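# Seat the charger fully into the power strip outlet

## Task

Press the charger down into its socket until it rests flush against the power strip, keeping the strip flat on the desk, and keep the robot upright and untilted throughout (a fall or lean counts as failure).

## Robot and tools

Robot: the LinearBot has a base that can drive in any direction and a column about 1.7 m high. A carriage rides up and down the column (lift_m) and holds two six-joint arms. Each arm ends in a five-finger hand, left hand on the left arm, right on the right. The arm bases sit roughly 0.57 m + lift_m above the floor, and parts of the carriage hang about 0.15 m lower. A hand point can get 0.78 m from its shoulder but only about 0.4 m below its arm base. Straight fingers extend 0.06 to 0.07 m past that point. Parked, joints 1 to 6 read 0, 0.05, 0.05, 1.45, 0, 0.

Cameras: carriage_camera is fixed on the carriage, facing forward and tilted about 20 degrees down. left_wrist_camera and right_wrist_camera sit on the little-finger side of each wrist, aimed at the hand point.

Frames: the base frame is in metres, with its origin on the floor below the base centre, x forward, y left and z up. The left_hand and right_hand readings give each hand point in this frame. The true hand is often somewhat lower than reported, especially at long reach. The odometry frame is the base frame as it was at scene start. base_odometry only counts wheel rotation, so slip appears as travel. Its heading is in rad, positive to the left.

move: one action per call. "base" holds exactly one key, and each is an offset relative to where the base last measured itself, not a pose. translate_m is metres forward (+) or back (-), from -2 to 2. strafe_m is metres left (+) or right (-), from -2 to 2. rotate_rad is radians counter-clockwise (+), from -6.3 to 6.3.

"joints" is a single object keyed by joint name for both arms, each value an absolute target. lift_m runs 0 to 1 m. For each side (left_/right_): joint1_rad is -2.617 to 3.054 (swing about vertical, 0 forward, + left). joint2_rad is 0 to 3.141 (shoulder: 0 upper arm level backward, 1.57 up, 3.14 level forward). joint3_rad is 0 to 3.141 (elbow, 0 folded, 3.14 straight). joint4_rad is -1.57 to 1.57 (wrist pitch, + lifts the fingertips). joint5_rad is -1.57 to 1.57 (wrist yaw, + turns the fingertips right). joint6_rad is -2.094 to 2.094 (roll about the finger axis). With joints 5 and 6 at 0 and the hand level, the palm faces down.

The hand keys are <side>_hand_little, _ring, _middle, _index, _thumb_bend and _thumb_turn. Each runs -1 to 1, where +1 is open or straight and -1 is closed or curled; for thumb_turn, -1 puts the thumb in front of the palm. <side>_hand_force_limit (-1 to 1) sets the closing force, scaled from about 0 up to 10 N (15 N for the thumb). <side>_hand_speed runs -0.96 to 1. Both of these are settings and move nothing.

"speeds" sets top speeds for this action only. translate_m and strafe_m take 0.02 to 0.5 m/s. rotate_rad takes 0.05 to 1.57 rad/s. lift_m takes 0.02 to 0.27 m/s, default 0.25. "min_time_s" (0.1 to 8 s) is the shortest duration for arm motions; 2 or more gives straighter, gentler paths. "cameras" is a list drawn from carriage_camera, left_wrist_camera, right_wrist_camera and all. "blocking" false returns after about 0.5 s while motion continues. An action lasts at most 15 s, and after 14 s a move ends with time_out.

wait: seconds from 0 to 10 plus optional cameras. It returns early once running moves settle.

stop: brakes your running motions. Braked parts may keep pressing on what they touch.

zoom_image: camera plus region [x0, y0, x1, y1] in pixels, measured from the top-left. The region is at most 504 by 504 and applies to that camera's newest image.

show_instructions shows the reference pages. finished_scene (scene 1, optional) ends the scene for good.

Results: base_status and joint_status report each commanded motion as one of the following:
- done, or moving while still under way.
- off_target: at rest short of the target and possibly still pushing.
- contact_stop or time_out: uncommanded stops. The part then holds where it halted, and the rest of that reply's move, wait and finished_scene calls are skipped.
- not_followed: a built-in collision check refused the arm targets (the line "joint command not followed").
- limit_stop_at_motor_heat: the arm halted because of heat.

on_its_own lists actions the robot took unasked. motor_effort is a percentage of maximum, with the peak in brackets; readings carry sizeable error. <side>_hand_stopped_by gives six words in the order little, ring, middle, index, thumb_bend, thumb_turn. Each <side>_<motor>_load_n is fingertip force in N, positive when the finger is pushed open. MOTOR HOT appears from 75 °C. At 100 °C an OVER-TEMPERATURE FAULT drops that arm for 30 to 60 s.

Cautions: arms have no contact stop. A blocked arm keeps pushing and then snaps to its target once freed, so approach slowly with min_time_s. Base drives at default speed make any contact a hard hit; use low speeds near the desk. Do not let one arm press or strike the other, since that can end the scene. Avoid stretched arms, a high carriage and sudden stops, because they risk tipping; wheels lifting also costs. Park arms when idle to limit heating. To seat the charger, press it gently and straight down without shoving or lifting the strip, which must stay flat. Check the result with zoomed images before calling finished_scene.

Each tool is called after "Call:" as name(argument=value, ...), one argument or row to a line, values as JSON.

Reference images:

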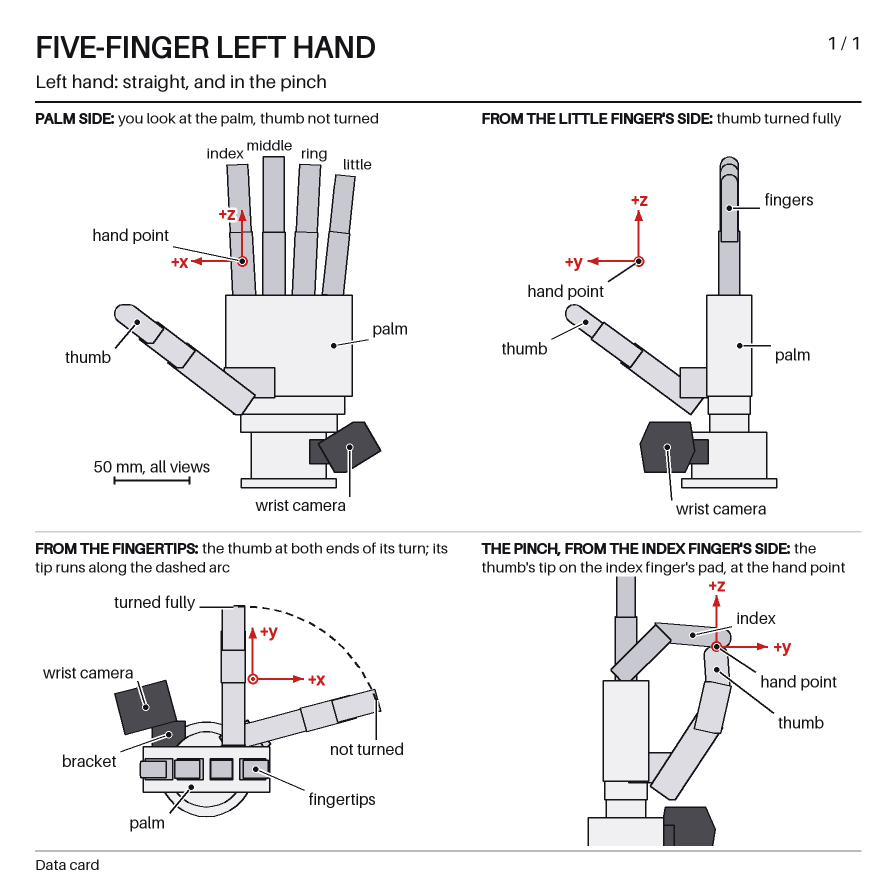

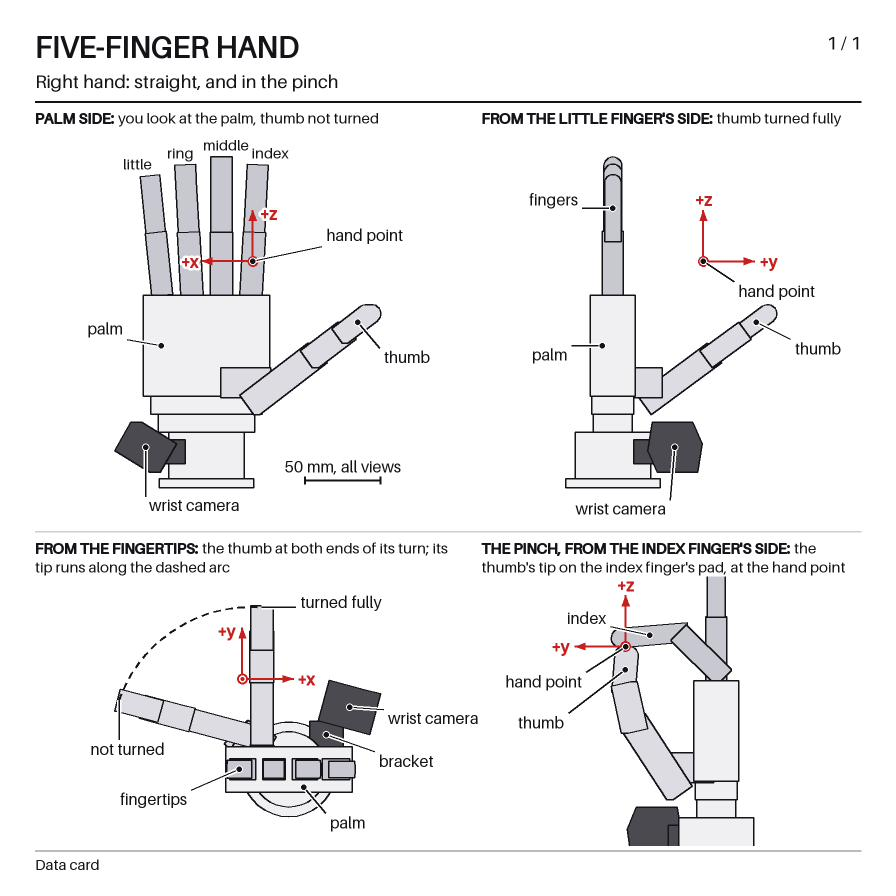

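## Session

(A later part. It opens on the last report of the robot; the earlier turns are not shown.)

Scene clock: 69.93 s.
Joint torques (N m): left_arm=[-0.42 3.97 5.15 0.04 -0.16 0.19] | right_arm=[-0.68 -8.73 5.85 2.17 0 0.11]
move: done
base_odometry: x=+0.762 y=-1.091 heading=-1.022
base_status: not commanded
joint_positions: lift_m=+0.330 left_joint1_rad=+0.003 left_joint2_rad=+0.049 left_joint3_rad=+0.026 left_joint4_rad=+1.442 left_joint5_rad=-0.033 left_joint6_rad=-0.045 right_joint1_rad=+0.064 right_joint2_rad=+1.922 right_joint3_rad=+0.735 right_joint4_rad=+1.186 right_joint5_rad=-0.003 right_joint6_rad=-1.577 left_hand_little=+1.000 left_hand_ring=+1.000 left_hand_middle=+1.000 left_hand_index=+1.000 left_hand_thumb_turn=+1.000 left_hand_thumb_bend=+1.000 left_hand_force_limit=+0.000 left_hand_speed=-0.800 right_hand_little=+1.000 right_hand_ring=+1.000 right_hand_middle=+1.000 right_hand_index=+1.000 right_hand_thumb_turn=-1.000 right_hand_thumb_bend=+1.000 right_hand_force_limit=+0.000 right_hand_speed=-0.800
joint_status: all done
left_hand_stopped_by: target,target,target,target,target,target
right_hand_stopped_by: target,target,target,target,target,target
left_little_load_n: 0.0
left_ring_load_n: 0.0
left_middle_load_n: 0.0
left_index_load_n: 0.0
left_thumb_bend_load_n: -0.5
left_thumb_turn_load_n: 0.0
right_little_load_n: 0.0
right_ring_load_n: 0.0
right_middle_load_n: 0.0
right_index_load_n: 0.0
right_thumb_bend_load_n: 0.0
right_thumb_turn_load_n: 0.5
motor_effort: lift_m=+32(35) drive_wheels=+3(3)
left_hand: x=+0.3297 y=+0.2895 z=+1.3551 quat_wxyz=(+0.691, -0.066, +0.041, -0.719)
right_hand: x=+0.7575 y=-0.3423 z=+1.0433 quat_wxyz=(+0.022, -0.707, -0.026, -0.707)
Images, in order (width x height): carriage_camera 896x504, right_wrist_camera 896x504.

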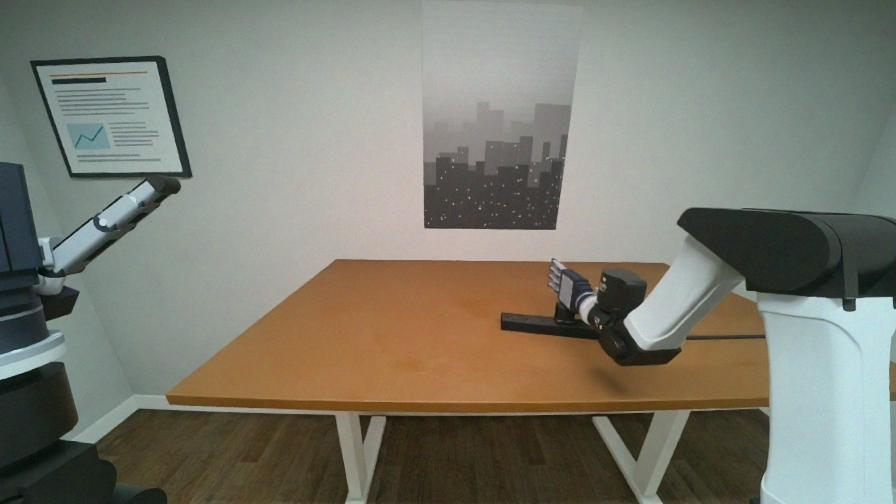

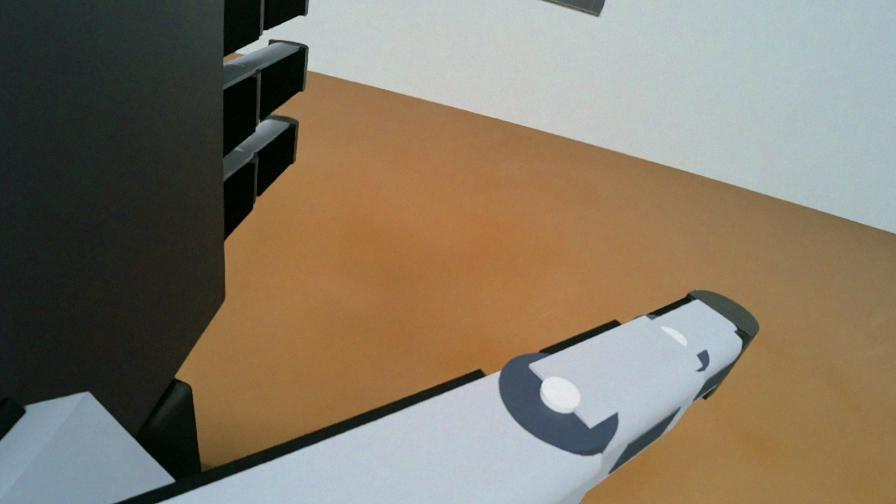

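Call:
move(
  joints={"lift_m": 0.321, "right_joint4_rad": 0.7, "right_joint2_rad": 2.03, "right_joint3_rad": 0.66},
  min_time_s=1.5,
  speeds={"lift_m": 0.02},
)

Call:
move(
  joints={"lift_m": 0.318, "right_joint4_rad": 0.48, "right_joint2_rad": 2.11, "right_joint3_rad": 0.6},
  min_time_s=1.5,
  speeds={"lift_m": 0.02},
  cameras=["carriage_camera"],
)

Call:
move(
  joints={"lift_m": 0.33, "right_joint4_rad": 1.17, "right_joint2_rad": 1.9, "right_joint3_rad": 0.75},
  min_time_s=1.5,
  speeds={"lift_m": 0.03},
  cameras=["carriage_camera"],
)

Scene clock: 72.03 s.
Joint torques (N m): left_arm=[-0.46 3.89 5.16 0.06 -0.12 0.15] | right_arm=[-0.53 1.85 -2 -2.92 0.01 -0.02]
move: off_target
base_odometry: x=+0.762 y=-1.091 heading=-1.022
base_status: not commanded
joint_positions: lift_m=+0.321 left_joint1_rad=+0.003 left_joint2_rad=+0.049 left_joint3_rad=+0.026 left_joint4_rad=+1.442 left_joint5_rad=-0.033 left_joint6_rad=-0.045 right_joint1_rad=+0.063 right_joint2_rad=+1.915 right_joint3_rad=+0.735 right_joint4_rad=+1.156 right_joint5_rad=-0.003 right_joint6_rad=-1.565 left_hand_little=+1.000 left_hand_ring=+1.000 left_hand_middle=+1.000 left_hand_index=+1.000 left_hand_thumb_turn=+1.000 left_hand_thumb_bend=+1.000 left_hand_force_limit=+0.000 left_hand_speed=-0.800 right_hand_little=+1.000 right_hand_ring=+1.000 right_hand_middle=+1.000 right_hand_index=+1.000 right_hand_thumb_turn=-1.000 right_hand_thumb_bend=+1.000 right_hand_force_limit=+0.000 right_hand_speed=-0.800
joint_status: right_joint2_rad off_target (ended at +1.915, target +2.030); right_joint3_rad off_target (ended at +0.735, target +0.660); right_joint4_rad off_target (ended at +1.156, target +0.700); the others done
left_hand_stopped_by: target,target,target,target,target,target
right_hand_stopped_by: target,target,target,target,target,target
left_little_load_n: 0.0
left_ring_load_n: 0.0
left_middle_load_n: 0.0
left_index_load_n: 0.0
left_thumb_bend_load_n: 0.0
left_thumb_turn_load_n: 0.0
right_little_load_n: 0.0
right_ring_load_n: 0.0
right_middle_load_n: 0.0
right_index_load_n: 0.0
right_thumb_bend_load_n: 0.0
right_thumb_turn_load_n: 0.0
motor_effort: lift_m=+31(33) drive_wheels=+2(3)
left_hand: x=+0.3297 y=+0.2895 z=+1.3463 quat_wxyz=(+0.691, -0.066, +0.041, -0.719)
right_hand: x=+0.7564 y=-0.3426 z=+1.0292 quat_wxyz=(+0.025, -0.715, -0.022, -0.698)
pictures: none

Scene clock: 73.83 s.
Joint torques (N m): left_arm=[-0.4 4.04 5.2 0.06 -0.16 0.18] | right_arm=[-0.55 8.06 -7.25 -5.38 -0.01 0]
Motor temperatures (°C): left_arm=[31 37 40 38 30 30] | right_arm=[29 43 34 48 27 31]
move: off_target
base_odometry: x=+0.762 y=-1.091 heading=-1.022
base_status: not commanded
joint_positions: lift_m=+0.319 left_joint1_rad=+0.003 left_joint2_rad=+0.049 left_joint3_rad=+0.026 left_joint4_rad=+1.442 left_joint5_rad=-0.033 left_joint6_rad=-0.045 right_joint1_rad=+0.063 right_joint2_rad=+1.914 right_joint3_rad=+0.735 right_joint4_rad=+1.148 right_joint5_rad=-0.003 right_joint6_rad=-1.565 left_hand_little=+1.000 left_hand_ring=+1.000 left_hand_middle=+1.000 left_hand_index=+1.000 left_hand_thumb_turn=+1.000 left_hand_thumb_bend=+1.000 left_hand_force_limit=+0.000 left_hand_speed=-0.800 right_hand_little=+1.000 right_hand_ring=+1.000 right_hand_middle=+1.000 right_hand_index=+1.000 right_hand_thumb_turn=-1.000 right_hand_thumb_bend=+1.000 right_hand_force_limit=+0.000 right_hand_speed=-0.800
joint_status: right_joint2_rad off_target (ended at +1.913, target +2.110); right_joint3_rad off_target (ended at +0.735, target +0.600); right_joint4_rad off_target (ended at +1.148, target +0.480); the others done
left_hand_stopped_by: target,target,target,target,target,target
right_hand_stopped_by: target,target,target,target,target,target
left_little_load_n: 0.0
left_ring_load_n: 0.0
left_middle_load_n: 0.0
left_index_load_n: 0.0
left_thumb_bend_load_n: 0.5
left_thumb_turn_load_n: 0.0
right_little_load_n: 0.0
right_ring_load_n: 0.0
right_middle_load_n: 0.0
right_index_load_n: 0.0
right_thumb_bend_load_n: 0.0
right_thumb_turn_load_n: 0.5
motor_effort: lift_m=+28(31) drive_wheels=-1(2)
left_hand: x=+0.3297 y=+0.2895 z=+1.3435 quat_wxyz=(+0.691, -0.066, +0.041, -0.719)
right_hand: x=+0.7561 y=-0.3426 z=+1.0248 quat_wxyz=(+0.025, -0.717, -0.022, -0.696)
Images, in order (width x height): carriage_camera 896x504.

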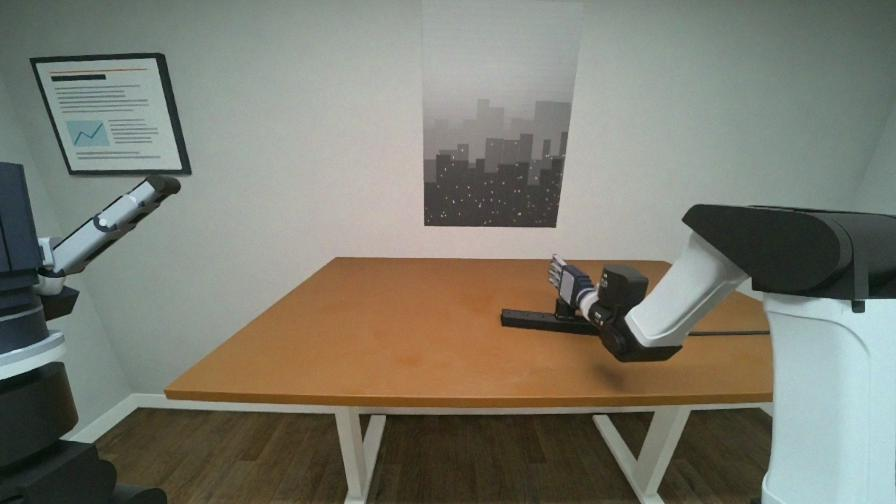

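Scene clock: 75.63 s.
Joint torques (N m): left_arm=[-0.46 4 5.26 0.08 -0.14 0.18] | right_arm=[-0.57 -9.2 5.5 2.15 -0.01 -0.01]
move: done
base_odometry: x=+0.762 y=-1.091 heading=-1.021
base_status: not commanded
joint_positions: lift_m=+0.330 left_joint1_rad=+0.003 left_joint2_rad=+0.049 left_joint3_rad=+0.026 left_joint4_rad=+1.442 left_joint5_rad=-0.033 left_joint6_rad=-0.045 right_joint1_rad=+0.062 right_joint2_rad=+1.928 right_joint3_rad=+0.740 right_joint4_rad=+1.188 right_joint5_rad=-0.003 right_joint6_rad=-1.564 left_hand_little=+1.000 left_hand_ring=+1.000 left_hand_middle=+1.000 left_hand_index=+1.000 left_hand_thumb_turn=+1.000 left_hand_thumb_bend=+1.000 left_hand_force_limit=+0.000 left_hand_speed=-0.800 right_hand_little=+1.000 right_hand_ring=+1.000 right_hand_middle=+1.000 right_hand_index=+1.000 right_hand_thumb_turn=-1.000 right_hand_thumb_bend=+1.000 right_hand_force_limit=+0.000 right_hand_speed=-0.800
joint_status: all done
left_hand_stopped_by: target,target,target,target,target,target
right_hand_stopped_by: target,target,target,target,target,target
left_little_load_n: 0.0
left_ring_load_n: 0.0
left_middle_load_n: 0.0
left_index_load_n: 0.0
left_thumb_bend_load_n: 0.0
left_thumb_turn_load_n: 0.0
right_little_load_n: 0.5
right_ring_load_n: 0.0
right_middle_load_n: 0.0
right_index_load_n: 0.0
right_thumb_bend_load_n: -0.5
right_thumb_turn_load_n: 0.0
motor_effort: lift_m=+31(36) drive_wheels=+2(3)
left_hand: x=+0.3297 y=+0.2895 z=+1.3551 quat_wxyz=(+0.691, -0.066, +0.041, -0.719)
right_hand: x=+0.7586 y=-0.3426 z=+1.0418 quat_wxyz=(+0.026, -0.707, -0.021, -0.707)
Images, in order (width x height): carriage_camera 896x504.

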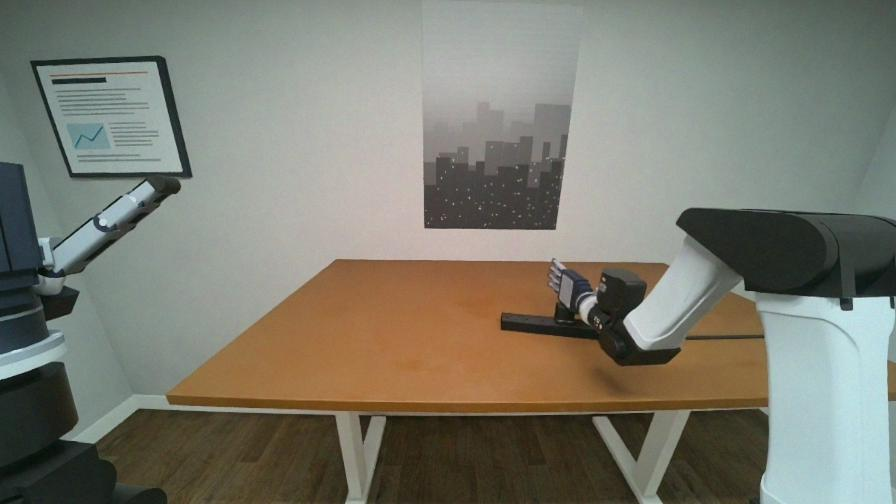

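Call:
move(
  joints={"lift_m": 0.321, "right_joint4_rad": 0.7, "right_joint2_rad": 2.03, "right_joint3_rad": 0.66},
  min_time_s=1.5,
  speeds={"lift_m": 0.02},
)

Call:
move(
  joints={"lift_m": 0.318, "right_joint4_rad": 0.48, "right_joint2_rad": 2.11, "right_joint3_rad": 0.6},
  min_time_s=1.5,
  speeds={"lift_m": 0.02},
)

Call:
move(
  joints={"lift_m": 0.318, "right_joint4_rad": 0.45, "right_joint2_rad": 2.14, "right_joint3_rad": 0.57},
  min_time_s=1.5,
  speeds={"lift_m": 0.02},
)

Call:
move(
  joints={"lift_m": 0.33, "right_joint4_rad": 1.17, "right_joint2_rad": 1.9, "right_joint3_rad": 0.75},
  min_time_s=1.5,
  speeds={"lift_m": 0.03},
)

Call:
move(
  joints={"lift_m": 0.4},
  speeds={"lift_m": 0.1},
)

Call:
move(
  base={"translate_m": -0.078},
  speeds={"translate_m": 0.08},
  joints={"right_joint1_rad": 0.155},
  min_time_s=1,
)

Call:
move(
  joints={"lift_m": 0.32},
  speeds={"lift_m": 0.1},
  cameras=["carriage_camera", "right_wrist_camera"],
)

Call:
zoom_image(
  camera="right_wrist_camera",
  region=[220, 180, 520, 420],
)

Call:
zoom_image(
  camera="right_wrist_camera",
  region=[400, 325, 460, 375],
)

Scene clock: 78.07 s.
Joint torques (N m): left_arm=[-0.38 4.01 5.16 0.08 -0.14 0.16] | right_arm=[-0.51 1.8 -2.15 -2.87 -0.02 -0.04]
move: off_target
base_odometry: x=+0.762 y=-1.091 heading=-1.021
base_status: not commanded
joint_positions: lift_m=+0.321 left_joint1_rad=+0.003 left_joint2_rad=+0.049 left_joint3_rad=+0.026 left_joint4_rad=+1.442 left_joint5_rad=-0.033 left_joint6_rad=-0.045 right_joint1_rad=+0.062 right_joint2_rad=+1.916 right_joint3_rad=+0.738 right_joint4_rad=+1.153 right_joint5_rad=-0.003 right_joint6_rad=-1.564 left_hand_little=+1.000 left_hand_ring=+1.000 left_hand_middle=+1.000 left_hand_index=+1.000 left_hand_thumb_turn=+1.000 left_hand_thumb_bend=+1.000 left_hand_force_limit=+0.000 left_hand_speed=-0.800 right_hand_little=+1.000 right_hand_ring=+1.000 right_hand_middle=+1.000 right_hand_index=+1.000 right_hand_thumb_turn=-1.000 right_hand_thumb_bend=+1.000 right_hand_force_limit=+0.000 right_hand_speed=-0.800
joint_status: right_joint2_rad off_target (ended at +1.916, target +2.030); right_joint3_rad off_target (ended at +0.738, target +0.660); right_joint4_rad off_target (ended at +1.153, target +0.700); the others done
left_hand_stopped_by: target,target,target,target,target,target
right_hand_stopped_by: target,target,target,target,target,target
left_little_load_n: 0.0
left_ring_load_n: 0.0
left_middle_load_n: 0.0
left_index_load_n: 0.0
left_thumb_bend_load_n: 0.0
left_thumb_turn_load_n: 0.0
right_little_load_n: 0.0
right_ring_load_n: 0.0
right_middle_load_n: 0.0
right_index_load_n: 0.0
right_thumb_bend_load_n: 0.0
right_thumb_turn_load_n: 0.5
motor_effort: lift_m=+32(33) drive_wheels=+2(3)
left_hand: x=+0.3297 y=+0.2895 z=+1.3462 quat_wxyz=(+0.691, -0.066, +0.041, -0.719)
right_hand: x=+0.7568 y=-0.3427 z=+1.0289 quat_wxyz=(+0.025, -0.715, -0.021, -0.698)
pictures: none

Scene clock: 79.87 s.
Joint torques (N m): left_arm=[-0.44 3.88 5.33 0.1 -0.15 0.15] | right_arm=[-0.53 8.14 -7.38 -5.35 -0.01 -0.01]
move: off_target
base_odometry: x=+0.762 y=-1.091 heading=-1.021
base_status: not commanded
joint_positions: lift_m=+0.319 left_joint1_rad=+0.003 left_joint2_rad=+0.049 left_joint3_rad=+0.026 left_joint4_rad=+1.442 left_joint5_rad=-0.033 left_joint6_rad=-0.045 right_joint1_rad=+0.062 right_joint2_rad=+1.913 right_joint3_rad=+0.737 right_joint4_rad=+1.146 right_joint5_rad=-0.003 right_joint6_rad=-1.564 left_hand_little=+1.000 left_hand_ring=+1.000 left_hand_middle=+1.000 left_hand_index=+1.000 left_hand_thumb_turn=+1.000 left_hand_thumb_bend=+1.000 left_hand_force_limit=+0.000 left_hand_speed=-0.800 right_hand_little=+1.000 right_hand_ring=+1.000 right_hand_middle=+1.000 right_hand_index=+1.000 right_hand_thumb_turn=-1.000 right_hand_thumb_bend=+1.000 right_hand_force_limit=+0.000 right_hand_speed=-0.800
joint_status: right_joint2_rad off_target (ended at +1.913, target +2.110); right_joint3_rad off_target (ended at +0.736, target +0.600); right_joint4_rad off_target (ended at +1.145, target +0.480); the others done
left_hand_stopped_by: target,target,target,target,target,target
right_hand_stopped_by: target,target,target,target,target,target
left_little_load_n: 0.0
left_ring_load_n: 0.0
left_middle_load_n: 0.0
left_index_load_n: 0.0
left_thumb_bend_load_n: 0.0
left_thumb_turn_load_n: 0.0
right_little_load_n: 0.0
right_ring_load_n: 0.0
right_middle_load_n: 0.0
right_index_load_n: 0.0
right_thumb_bend_load_n: 0.0
right_thumb_turn_load_n: 0.0
motor_effort: lift_m=+27(31) drive_wheels=-1(3)
left_hand: x=+0.3297 y=+0.2895 z=+1.3435 quat_wxyz=(+0.691, -0.066, +0.041, -0.719)
right_hand: x=+0.7562 y=-0.3428 z=+1.0248 quat_wxyz=(+0.025, -0.718, -0.021, -0.696)
pictures: none

Scene clock: 81.67 s.
Joint torques (N m): left_arm=[-0.4 3.9 5.24 0.08 -0.14 0.16] | right_arm=[-0.57 9.02 -9.02 -5.55 -0.01 -0.02]
move: off_target
base_odometry: x=+0.762 y=-1.091 heading=-1.021
base_status: not commanded
joint_positions: lift_m=+0.319 left_joint1_rad=+0.003 left_joint2_rad=+0.049 left_joint3_rad=+0.026 left_joint4_rad=+1.442 left_joint5_rad=-0.033 left_joint6_rad=-0.045 right_joint1_rad=+0.062 right_joint2_rad=+1.930 right_joint3_rad=+0.724 right_joint4_rad=+1.201 right_joint5_rad=-0.003 right_joint6_rad=-1.564 left_hand_little=+1.000 left_hand_ring=+1.000 left_hand_middle=+1.000 left_hand_index=+1.000 left_hand_thumb_turn=+1.000 left_hand_thumb_bend=+1.000 left_hand_force_limit=+0.000 left_hand_speed=-0.800 right_hand_little=+1.000 right_hand_ring=+1.000 right_hand_middle=+1.000 right_hand_index=+1.000 right_hand_thumb_turn=-1.000 right_hand_thumb_bend=+1.000 right_hand_force_limit=+0.000 right_hand_speed=-0.800
joint_status: right_joint2_rad off_target (ended at +1.930, target +2.140); right_joint3_rad off_target (ended at +0.723, target +0.570); right_joint4_rad off_target (ended at +1.201, target +0.450); the others done
left_hand_stopped_by: target,target,target,target,target,target
right_hand_stopped_by: target,target,target,target,target,target
left_little_load_n: 0.0
left_ring_load_n: 0.0
left_middle_load_n: 0.0
left_index_load_n: 0.0
left_thumb_bend_load_n: 0.0
left_thumb_turn_load_n: 0.0
right_little_load_n: 0.0
right_ring_load_n: 0.0
right_middle_load_n: -0.5
right_index_load_n: 0.0
right_thumb_bend_load_n: 0.0
right_thumb_turn_load_n: 0.5
motor_effort: lift_m=+29(31) drive_wheels=-1(2)
left_hand: x=+0.3297 y=+0.2895 z=+1.3435 quat_wxyz=(+0.691, -0.066, +0.041, -0.719)
right_hand: x=+0.7552 y=-0.3429 z=+1.0257 quat_wxyz=(+0.026, -0.709, -0.021, -0.705)
pictures: none

Scene clock: 83.47 s.
Joint torques (N m): left_arm=[-0.38 3.97 5.2 0.07 -0.12 0.15] | right_arm=[-0.57 -9.06 5.9 2.05 -0.03 -0.01]
move: done
base_odometry: x=+0.762 y=-1.091 heading=-1.021
base_status: not commanded
joint_positions: lift_m=+0.330 left_joint1_rad=+0.003 left_joint2_rad=+0.049 left_joint3_rad=+0.026 left_joint4_rad=+1.442 left_joint5_rad=-0.033 left_joint6_rad=-0.045 right_joint1_rad=+0.062 right_joint2_rad=+1.927 right_joint3_rad=+0.735 right_joint4_rad=+1.196 right_joint5_rad=-0.002 right_joint6_rad=-1.563 left_hand_little=+1.000 left_hand_ring=+1.000 left_hand_middle=+1.000 left_hand_index=+1.000 left_hand_thumb_turn=+1.000 left_hand_thumb_bend=+1.000 left_hand_force_limit=+0.000 left_hand_speed=-0.800 right_hand_little=+1.000 right_hand_ring=+1.000 right_hand_middle=+1.000 right_hand_index=+1.000 right_hand_thumb_turn=-1.000 right_hand_thumb_bend=+1.000 right_hand_force_limit=+0.000 right_hand_speed=-0.800
joint_status: all done
left_hand_stopped_by: target,target,target,target,target,target
right_hand_stopped_by: target,target,target,target,target,target
left_little_load_n: 0.0
left_ring_load_n: 0.0
left_middle_load_n: 0.0
left_index_load_n: 0.0
left_thumb_bend_load_n: 0.0
left_thumb_turn_load_n: 0.0
right_little_load_n: 0.0
right_ring_load_n: 0.0
right_middle_load_n: 0.0
right_index_load_n: 0.0
right_thumb_bend_load_n: 0.0
right_thumb_turn_load_n: 0.0
motor_effort: lift_m=+32(35) drive_wheels=+1(3)
left_hand: x=+0.3297 y=+0.2895 z=+1.3552 quat_wxyz=(+0.691, -0.066, +0.041, -0.719)
right_hand: x=+0.7576 y=-0.3429 z=+1.0420 quat_wxyz=(+0.026, -0.706, -0.020, -0.708)
pictures: none

Scene clock: 84.53 s.
Joint torques (N m): left_arm=[-0.49 4 5.38 0.08 -0.16 0.16] | right_arm=[-0.51 -8.84 5.83 2.34 -0.03 -0.03]
move: done
base_odometry: x=+0.762 y=-1.091 heading=-1.021
base_status: not commanded
joint_positions: lift_m=+0.400 left_joint1_rad=+0.003 left_joint2_rad=+0.049 left_joint3_rad=+0.026 left_joint4_rad=+1.442 left_joint5_rad=-0.033 left_joint6_rad=-0.045 right_joint1_rad=+0.062 right_joint2_rad=+1.924 right_joint3_rad=+0.735 right_joint4_rad=+1.171 right_joint5_rad=-0.002 right_joint6_rad=-1.563 left_hand_little=+1.000 left_hand_ring=+1.000 left_hand_middle=+1.000 left_hand_index=+1.000 left_hand_thumb_turn=+1.000 left_hand_thumb_bend=+1.000 left_hand_force_limit=+0.000 left_hand_speed=-0.800 right_hand_little=+1.000 right_hand_ring=+1.000 right_hand_middle=+1.000 right_hand_index=+1.000 right_hand_thumb_turn=-1.000 right_hand_thumb_bend=+1.000 right_hand_force_limit=+0.000 right_hand_speed=-0.800
joint_status: all done
left_hand_stopped_by: target,target,target,target,target,target
right_hand_stopped_by: target,target,target,target,target,target
left_little_load_n: 0.0
left_ring_load_n: 0.0
left_middle_load_n: 0.0
left_index_load_n: 0.0
left_thumb_bend_load_n: 0.0
left_thumb_turn_load_n: 0.0
right_little_load_n: 0.0
right_ring_load_n: 0.0
right_middle_load_n: 0.0
right_index_load_n: 0.0
right_thumb_bend_load_n: 0.0
right_thumb_turn_load_n: 0.5
motor_effort: lift_m=+36(45) drive_wheels=-1(2)
left_hand: x=+0.3297 y=+0.2895 z=+1.4249 quat_wxyz=(+0.691, -0.066, +0.041, -0.719)
right_hand: x=+0.7568 y=-0.3429 z=+1.1071 quat_wxyz=(+0.025, -0.713, -0.020, -0.700)
pictures: none

Scene clock: 86.23 s.
Joint torques (N m): left_arm=[-0.38 3.97 5.23 0.06 -0.15 0.16] | right_arm=[0.16 -8.87 5.98 2.37 -0.01 -0.02]
move: done
base_odometry: x=+0.722 y=-1.024 heading=-1.021
base_status: done
joint_positions: lift_m=+0.400 left_joint1_rad=+0.003 left_joint2_rad=+0.049 left_joint3_rad=+0.026 left_joint4_rad=+1.442 left_joint5_rad=-0.033 left_joint6_rad=-0.045 right_joint1_rad=+0.151 right_joint2_rad=+1.924 right_joint3_rad=+0.735 right_joint4_rad=+1.169 right_joint5_rad=-0.002 right_joint6_rad=-1.563 left_hand_little=+1.000 left_hand_ring=+1.000 left_hand_middle=+1.000 left_hand_index=+1.000 left_hand_thumb_turn=+1.000 left_hand_thumb_bend=+1.000 left_hand_force_limit=+0.000 left_hand_speed=-0.800 right_hand_little=+1.000 right_hand_ring=+1.000 right_hand_middle=+1.000 right_hand_index=+1.000 right_hand_thumb_turn=-1.000 right_hand_thumb_bend=+1.000 right_hand_force_limit=+0.000 right_hand_speed=-0.800
joint_status: all done
left_hand_stopped_by: target,target,target,target,target,target
right_hand_stopped_by: target,target,target,target,target,target
left_little_load_n: 0.0
left_ring_load_n: 0.0
left_middle_load_n: 0.0
left_index_load_n: 0.0
left_thumb_bend_load_n: 0.0
left_thumb_turn_load_n: 0.0
right_little_load_n: 0.0
right_ring_load_n: 0.0
right_middle_load_n: -0.5
right_index_load_n: 0.0
right_thumb_bend_load_n: 0.0
right_thumb_turn_load_n: 0.0
motor_effort: lift_m=+33(37) drive_wheels=-2(8)
left_hand: x=+0.3295 y=+0.2895 z=+1.4250 quat_wxyz=(+0.691, -0.066, +0.040, -0.719)
right_hand: x=+0.7570 y=-0.2961 z=+1.1064 quat_wxyz=(+0.056, -0.712, -0.052, -0.698)
pictures: none

Scene clock: 87.43 s.
Joint torques (N m): left_arm=[-0.25 4.05 5.12 0.05 -0.11 0.18] | right_arm=[0.02 -8.79 5.94 2.49 -0.01 -0.01]
move: done
base_odometry: x=+0.722 y=-1.024 heading=-1.021
base_status: not commanded
joint_positions: lift_m=+0.320 left_joint1_rad=+0.003 left_joint2_rad=+0.049 left_joint3_rad=+0.026 left_joint4_rad=+1.442 left_joint5_rad=-0.033 left_joint6_rad=-0.045 right_joint1_rad=+0.151 right_joint2_rad=+1.922 right_joint3_rad=+0.735 right_joint4_rad=+1.162 right_joint5_rad=-0.002 right_joint6_rad=-1.563 left_hand_little=+1.000 left_hand_ring=+1.000 left_hand_middle=+1.000 left_hand_index=+1.000 left_hand_thumb_turn=+1.000 left_hand_thumb_bend=+1.000 left_hand_force_limit=+0.000 left_hand_speed=-0.800 right_hand_little=+1.000 right_hand_ring=+1.000 right_hand_middle=+1.000 right_hand_index=+1.000 right_hand_thumb_turn=-1.000 right_hand_thumb_bend=+1.000 right_hand_force_limit=+0.000 right_hand_speed=-0.800
joint_status: all done
left_hand_stopped_by: target,target,target,target,target,target
right_hand_stopped_by: target,target,target,target,target,target
left_little_load_n: 0.0
left_ring_load_n: 0.0
left_middle_load_n: 0.0
left_index_load_n: 0.0
left_thumb_bend_load_n: 0.0
left_thumb_turn_load_n: -0.5
right_little_load_n: 0.0
right_ring_load_n: 0.0
right_middle_load_n: 0.0
right_index_load_n: 0.0
right_thumb_bend_load_n: 0.0
right_thumb_turn_load_n: 0.0
motor_effort: lift_m=+34(36) drive_wheels=+1(1)
left_hand: x=+0.3297 y=+0.2895 z=+1.3450 quat_wxyz=(+0.691, -0.066, +0.041, -0.719)
right_hand: x=+0.7569 y=-0.2961 z=+1.0256 quat_wxyz=(+0.056, -0.714, -0.052, -0.696)
Images, in order (width x height): carriage_camera 896x504, right_wrist_camera 896x504.

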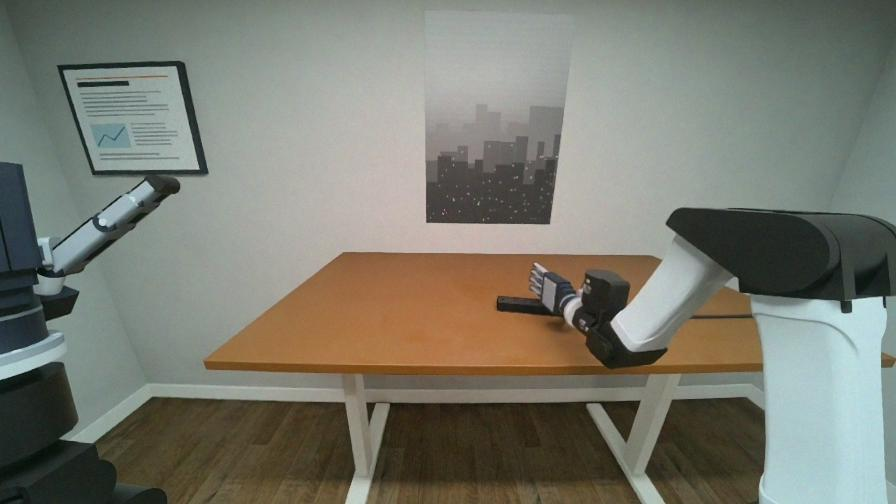

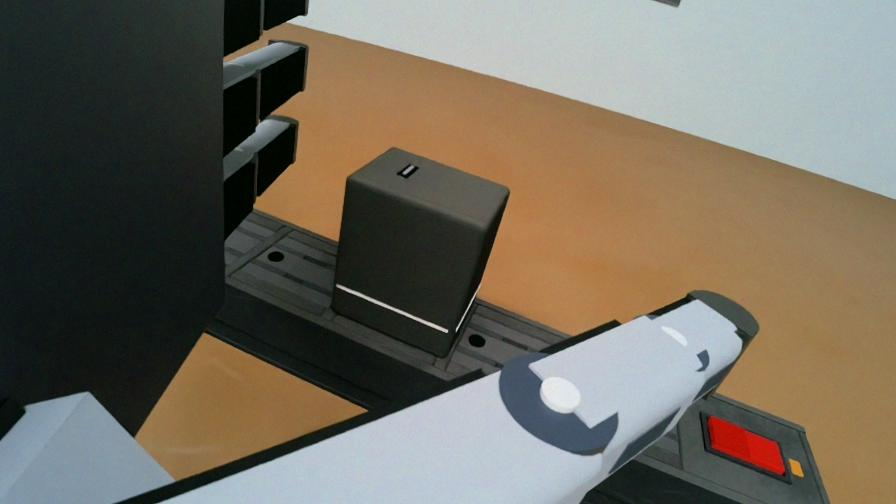

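Scaled by 1.680 from the camera's image (finer frame: 1280x720).

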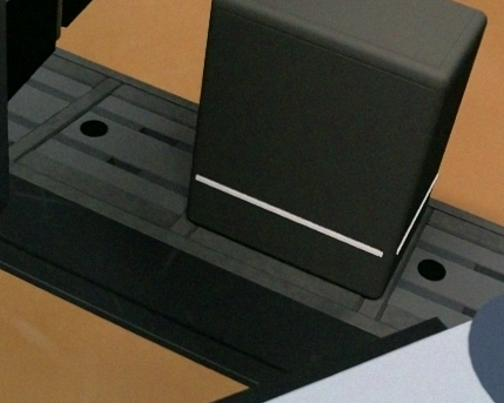

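Scaled by 8.400 from the camera's image (finer frame: 1280x720).

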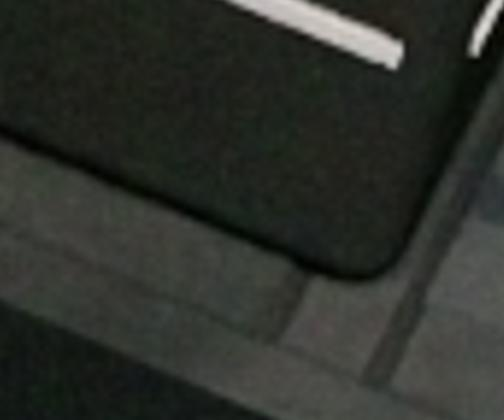

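Call:
move(
  joints={"lift_m": 0.4},
  speeds={"lift_m": 0.15},
)

Call:
finished_scene(
)

Scene clock: 88.50 s.
Joint torques (N m): left_arm=[-0.4 3.97 5.24 0.09 -0.11 0.16] | right_arm=[0.08 -8.65 5.86 2.4 -0.03 -0.03]
move: done
base_odometry: x=+0.722 y=-1.024 heading=-1.021
base_status: not commanded
joint_positions: lift_m=+0.400 left_joint1_rad=+0.003 left_joint2_rad=+0.049 left_joint3_rad=+0.026 left_joint4_rad=+1.442 left_joint5_rad=-0.033 left_joint6_rad=-0.045 right_joint1_rad=+0.151 right_joint2_rad=+1.920 right_joint3_rad=+0.735 right_joint4_rad=+1.166 right_joint5_rad=-0.002 right_joint6_rad=-1.563 left_hand_little=+1.000 left_hand_ring=+1.000 left_hand_middle=+1.000 left_hand_index=+1.000 left_hand_thumb_turn=+1.000 left_hand_thumb_bend=+1.000 left_hand_force_limit=+0.000 left_hand_speed=-0.800 right_hand_little=+1.000 right_hand_ring=+1.000 right_hand_middle=+1.000 right_hand_index=+1.000 right_hand_thumb_turn=-1.000 right_hand_thumb_bend=+1.000 right_hand_force_limit=+0.000 right_hand_speed=-0.800
joint_status: all done
left_hand_stopped_by: target,target,target,target,target,target
right_hand_stopped_by: target,target,target,target,target,target
left_little_load_n: 0.0
left_ring_load_n: 0.0
left_middle_load_n: 0.0
left_index_load_n: 0.0
left_thumb_bend_load_n: 0.0
left_thumb_turn_load_n: 0.0
right_little_load_n: 0.0
right_ring_load_n: 0.0
right_middle_load_n: 0.0
right_index_load_n: 0.0
right_thumb_bend_load_n: 0.0
right_thumb_turn_load_n: 0.0
motor_effort: lift_m=+35(43) drive_wheels=-1(3)
left_hand: x=+0.3297 y=+0.2895 z=+1.4249 quat_wxyz=(+0.691, -0.066, +0.041, -0.719)
right_hand: x=+0.7570 y=-0.2961 z=+1.1075 quat_wxyz=(+0.056, -0.712, -0.052, -0.698)
pictures: none

The scene is finished: the task was done.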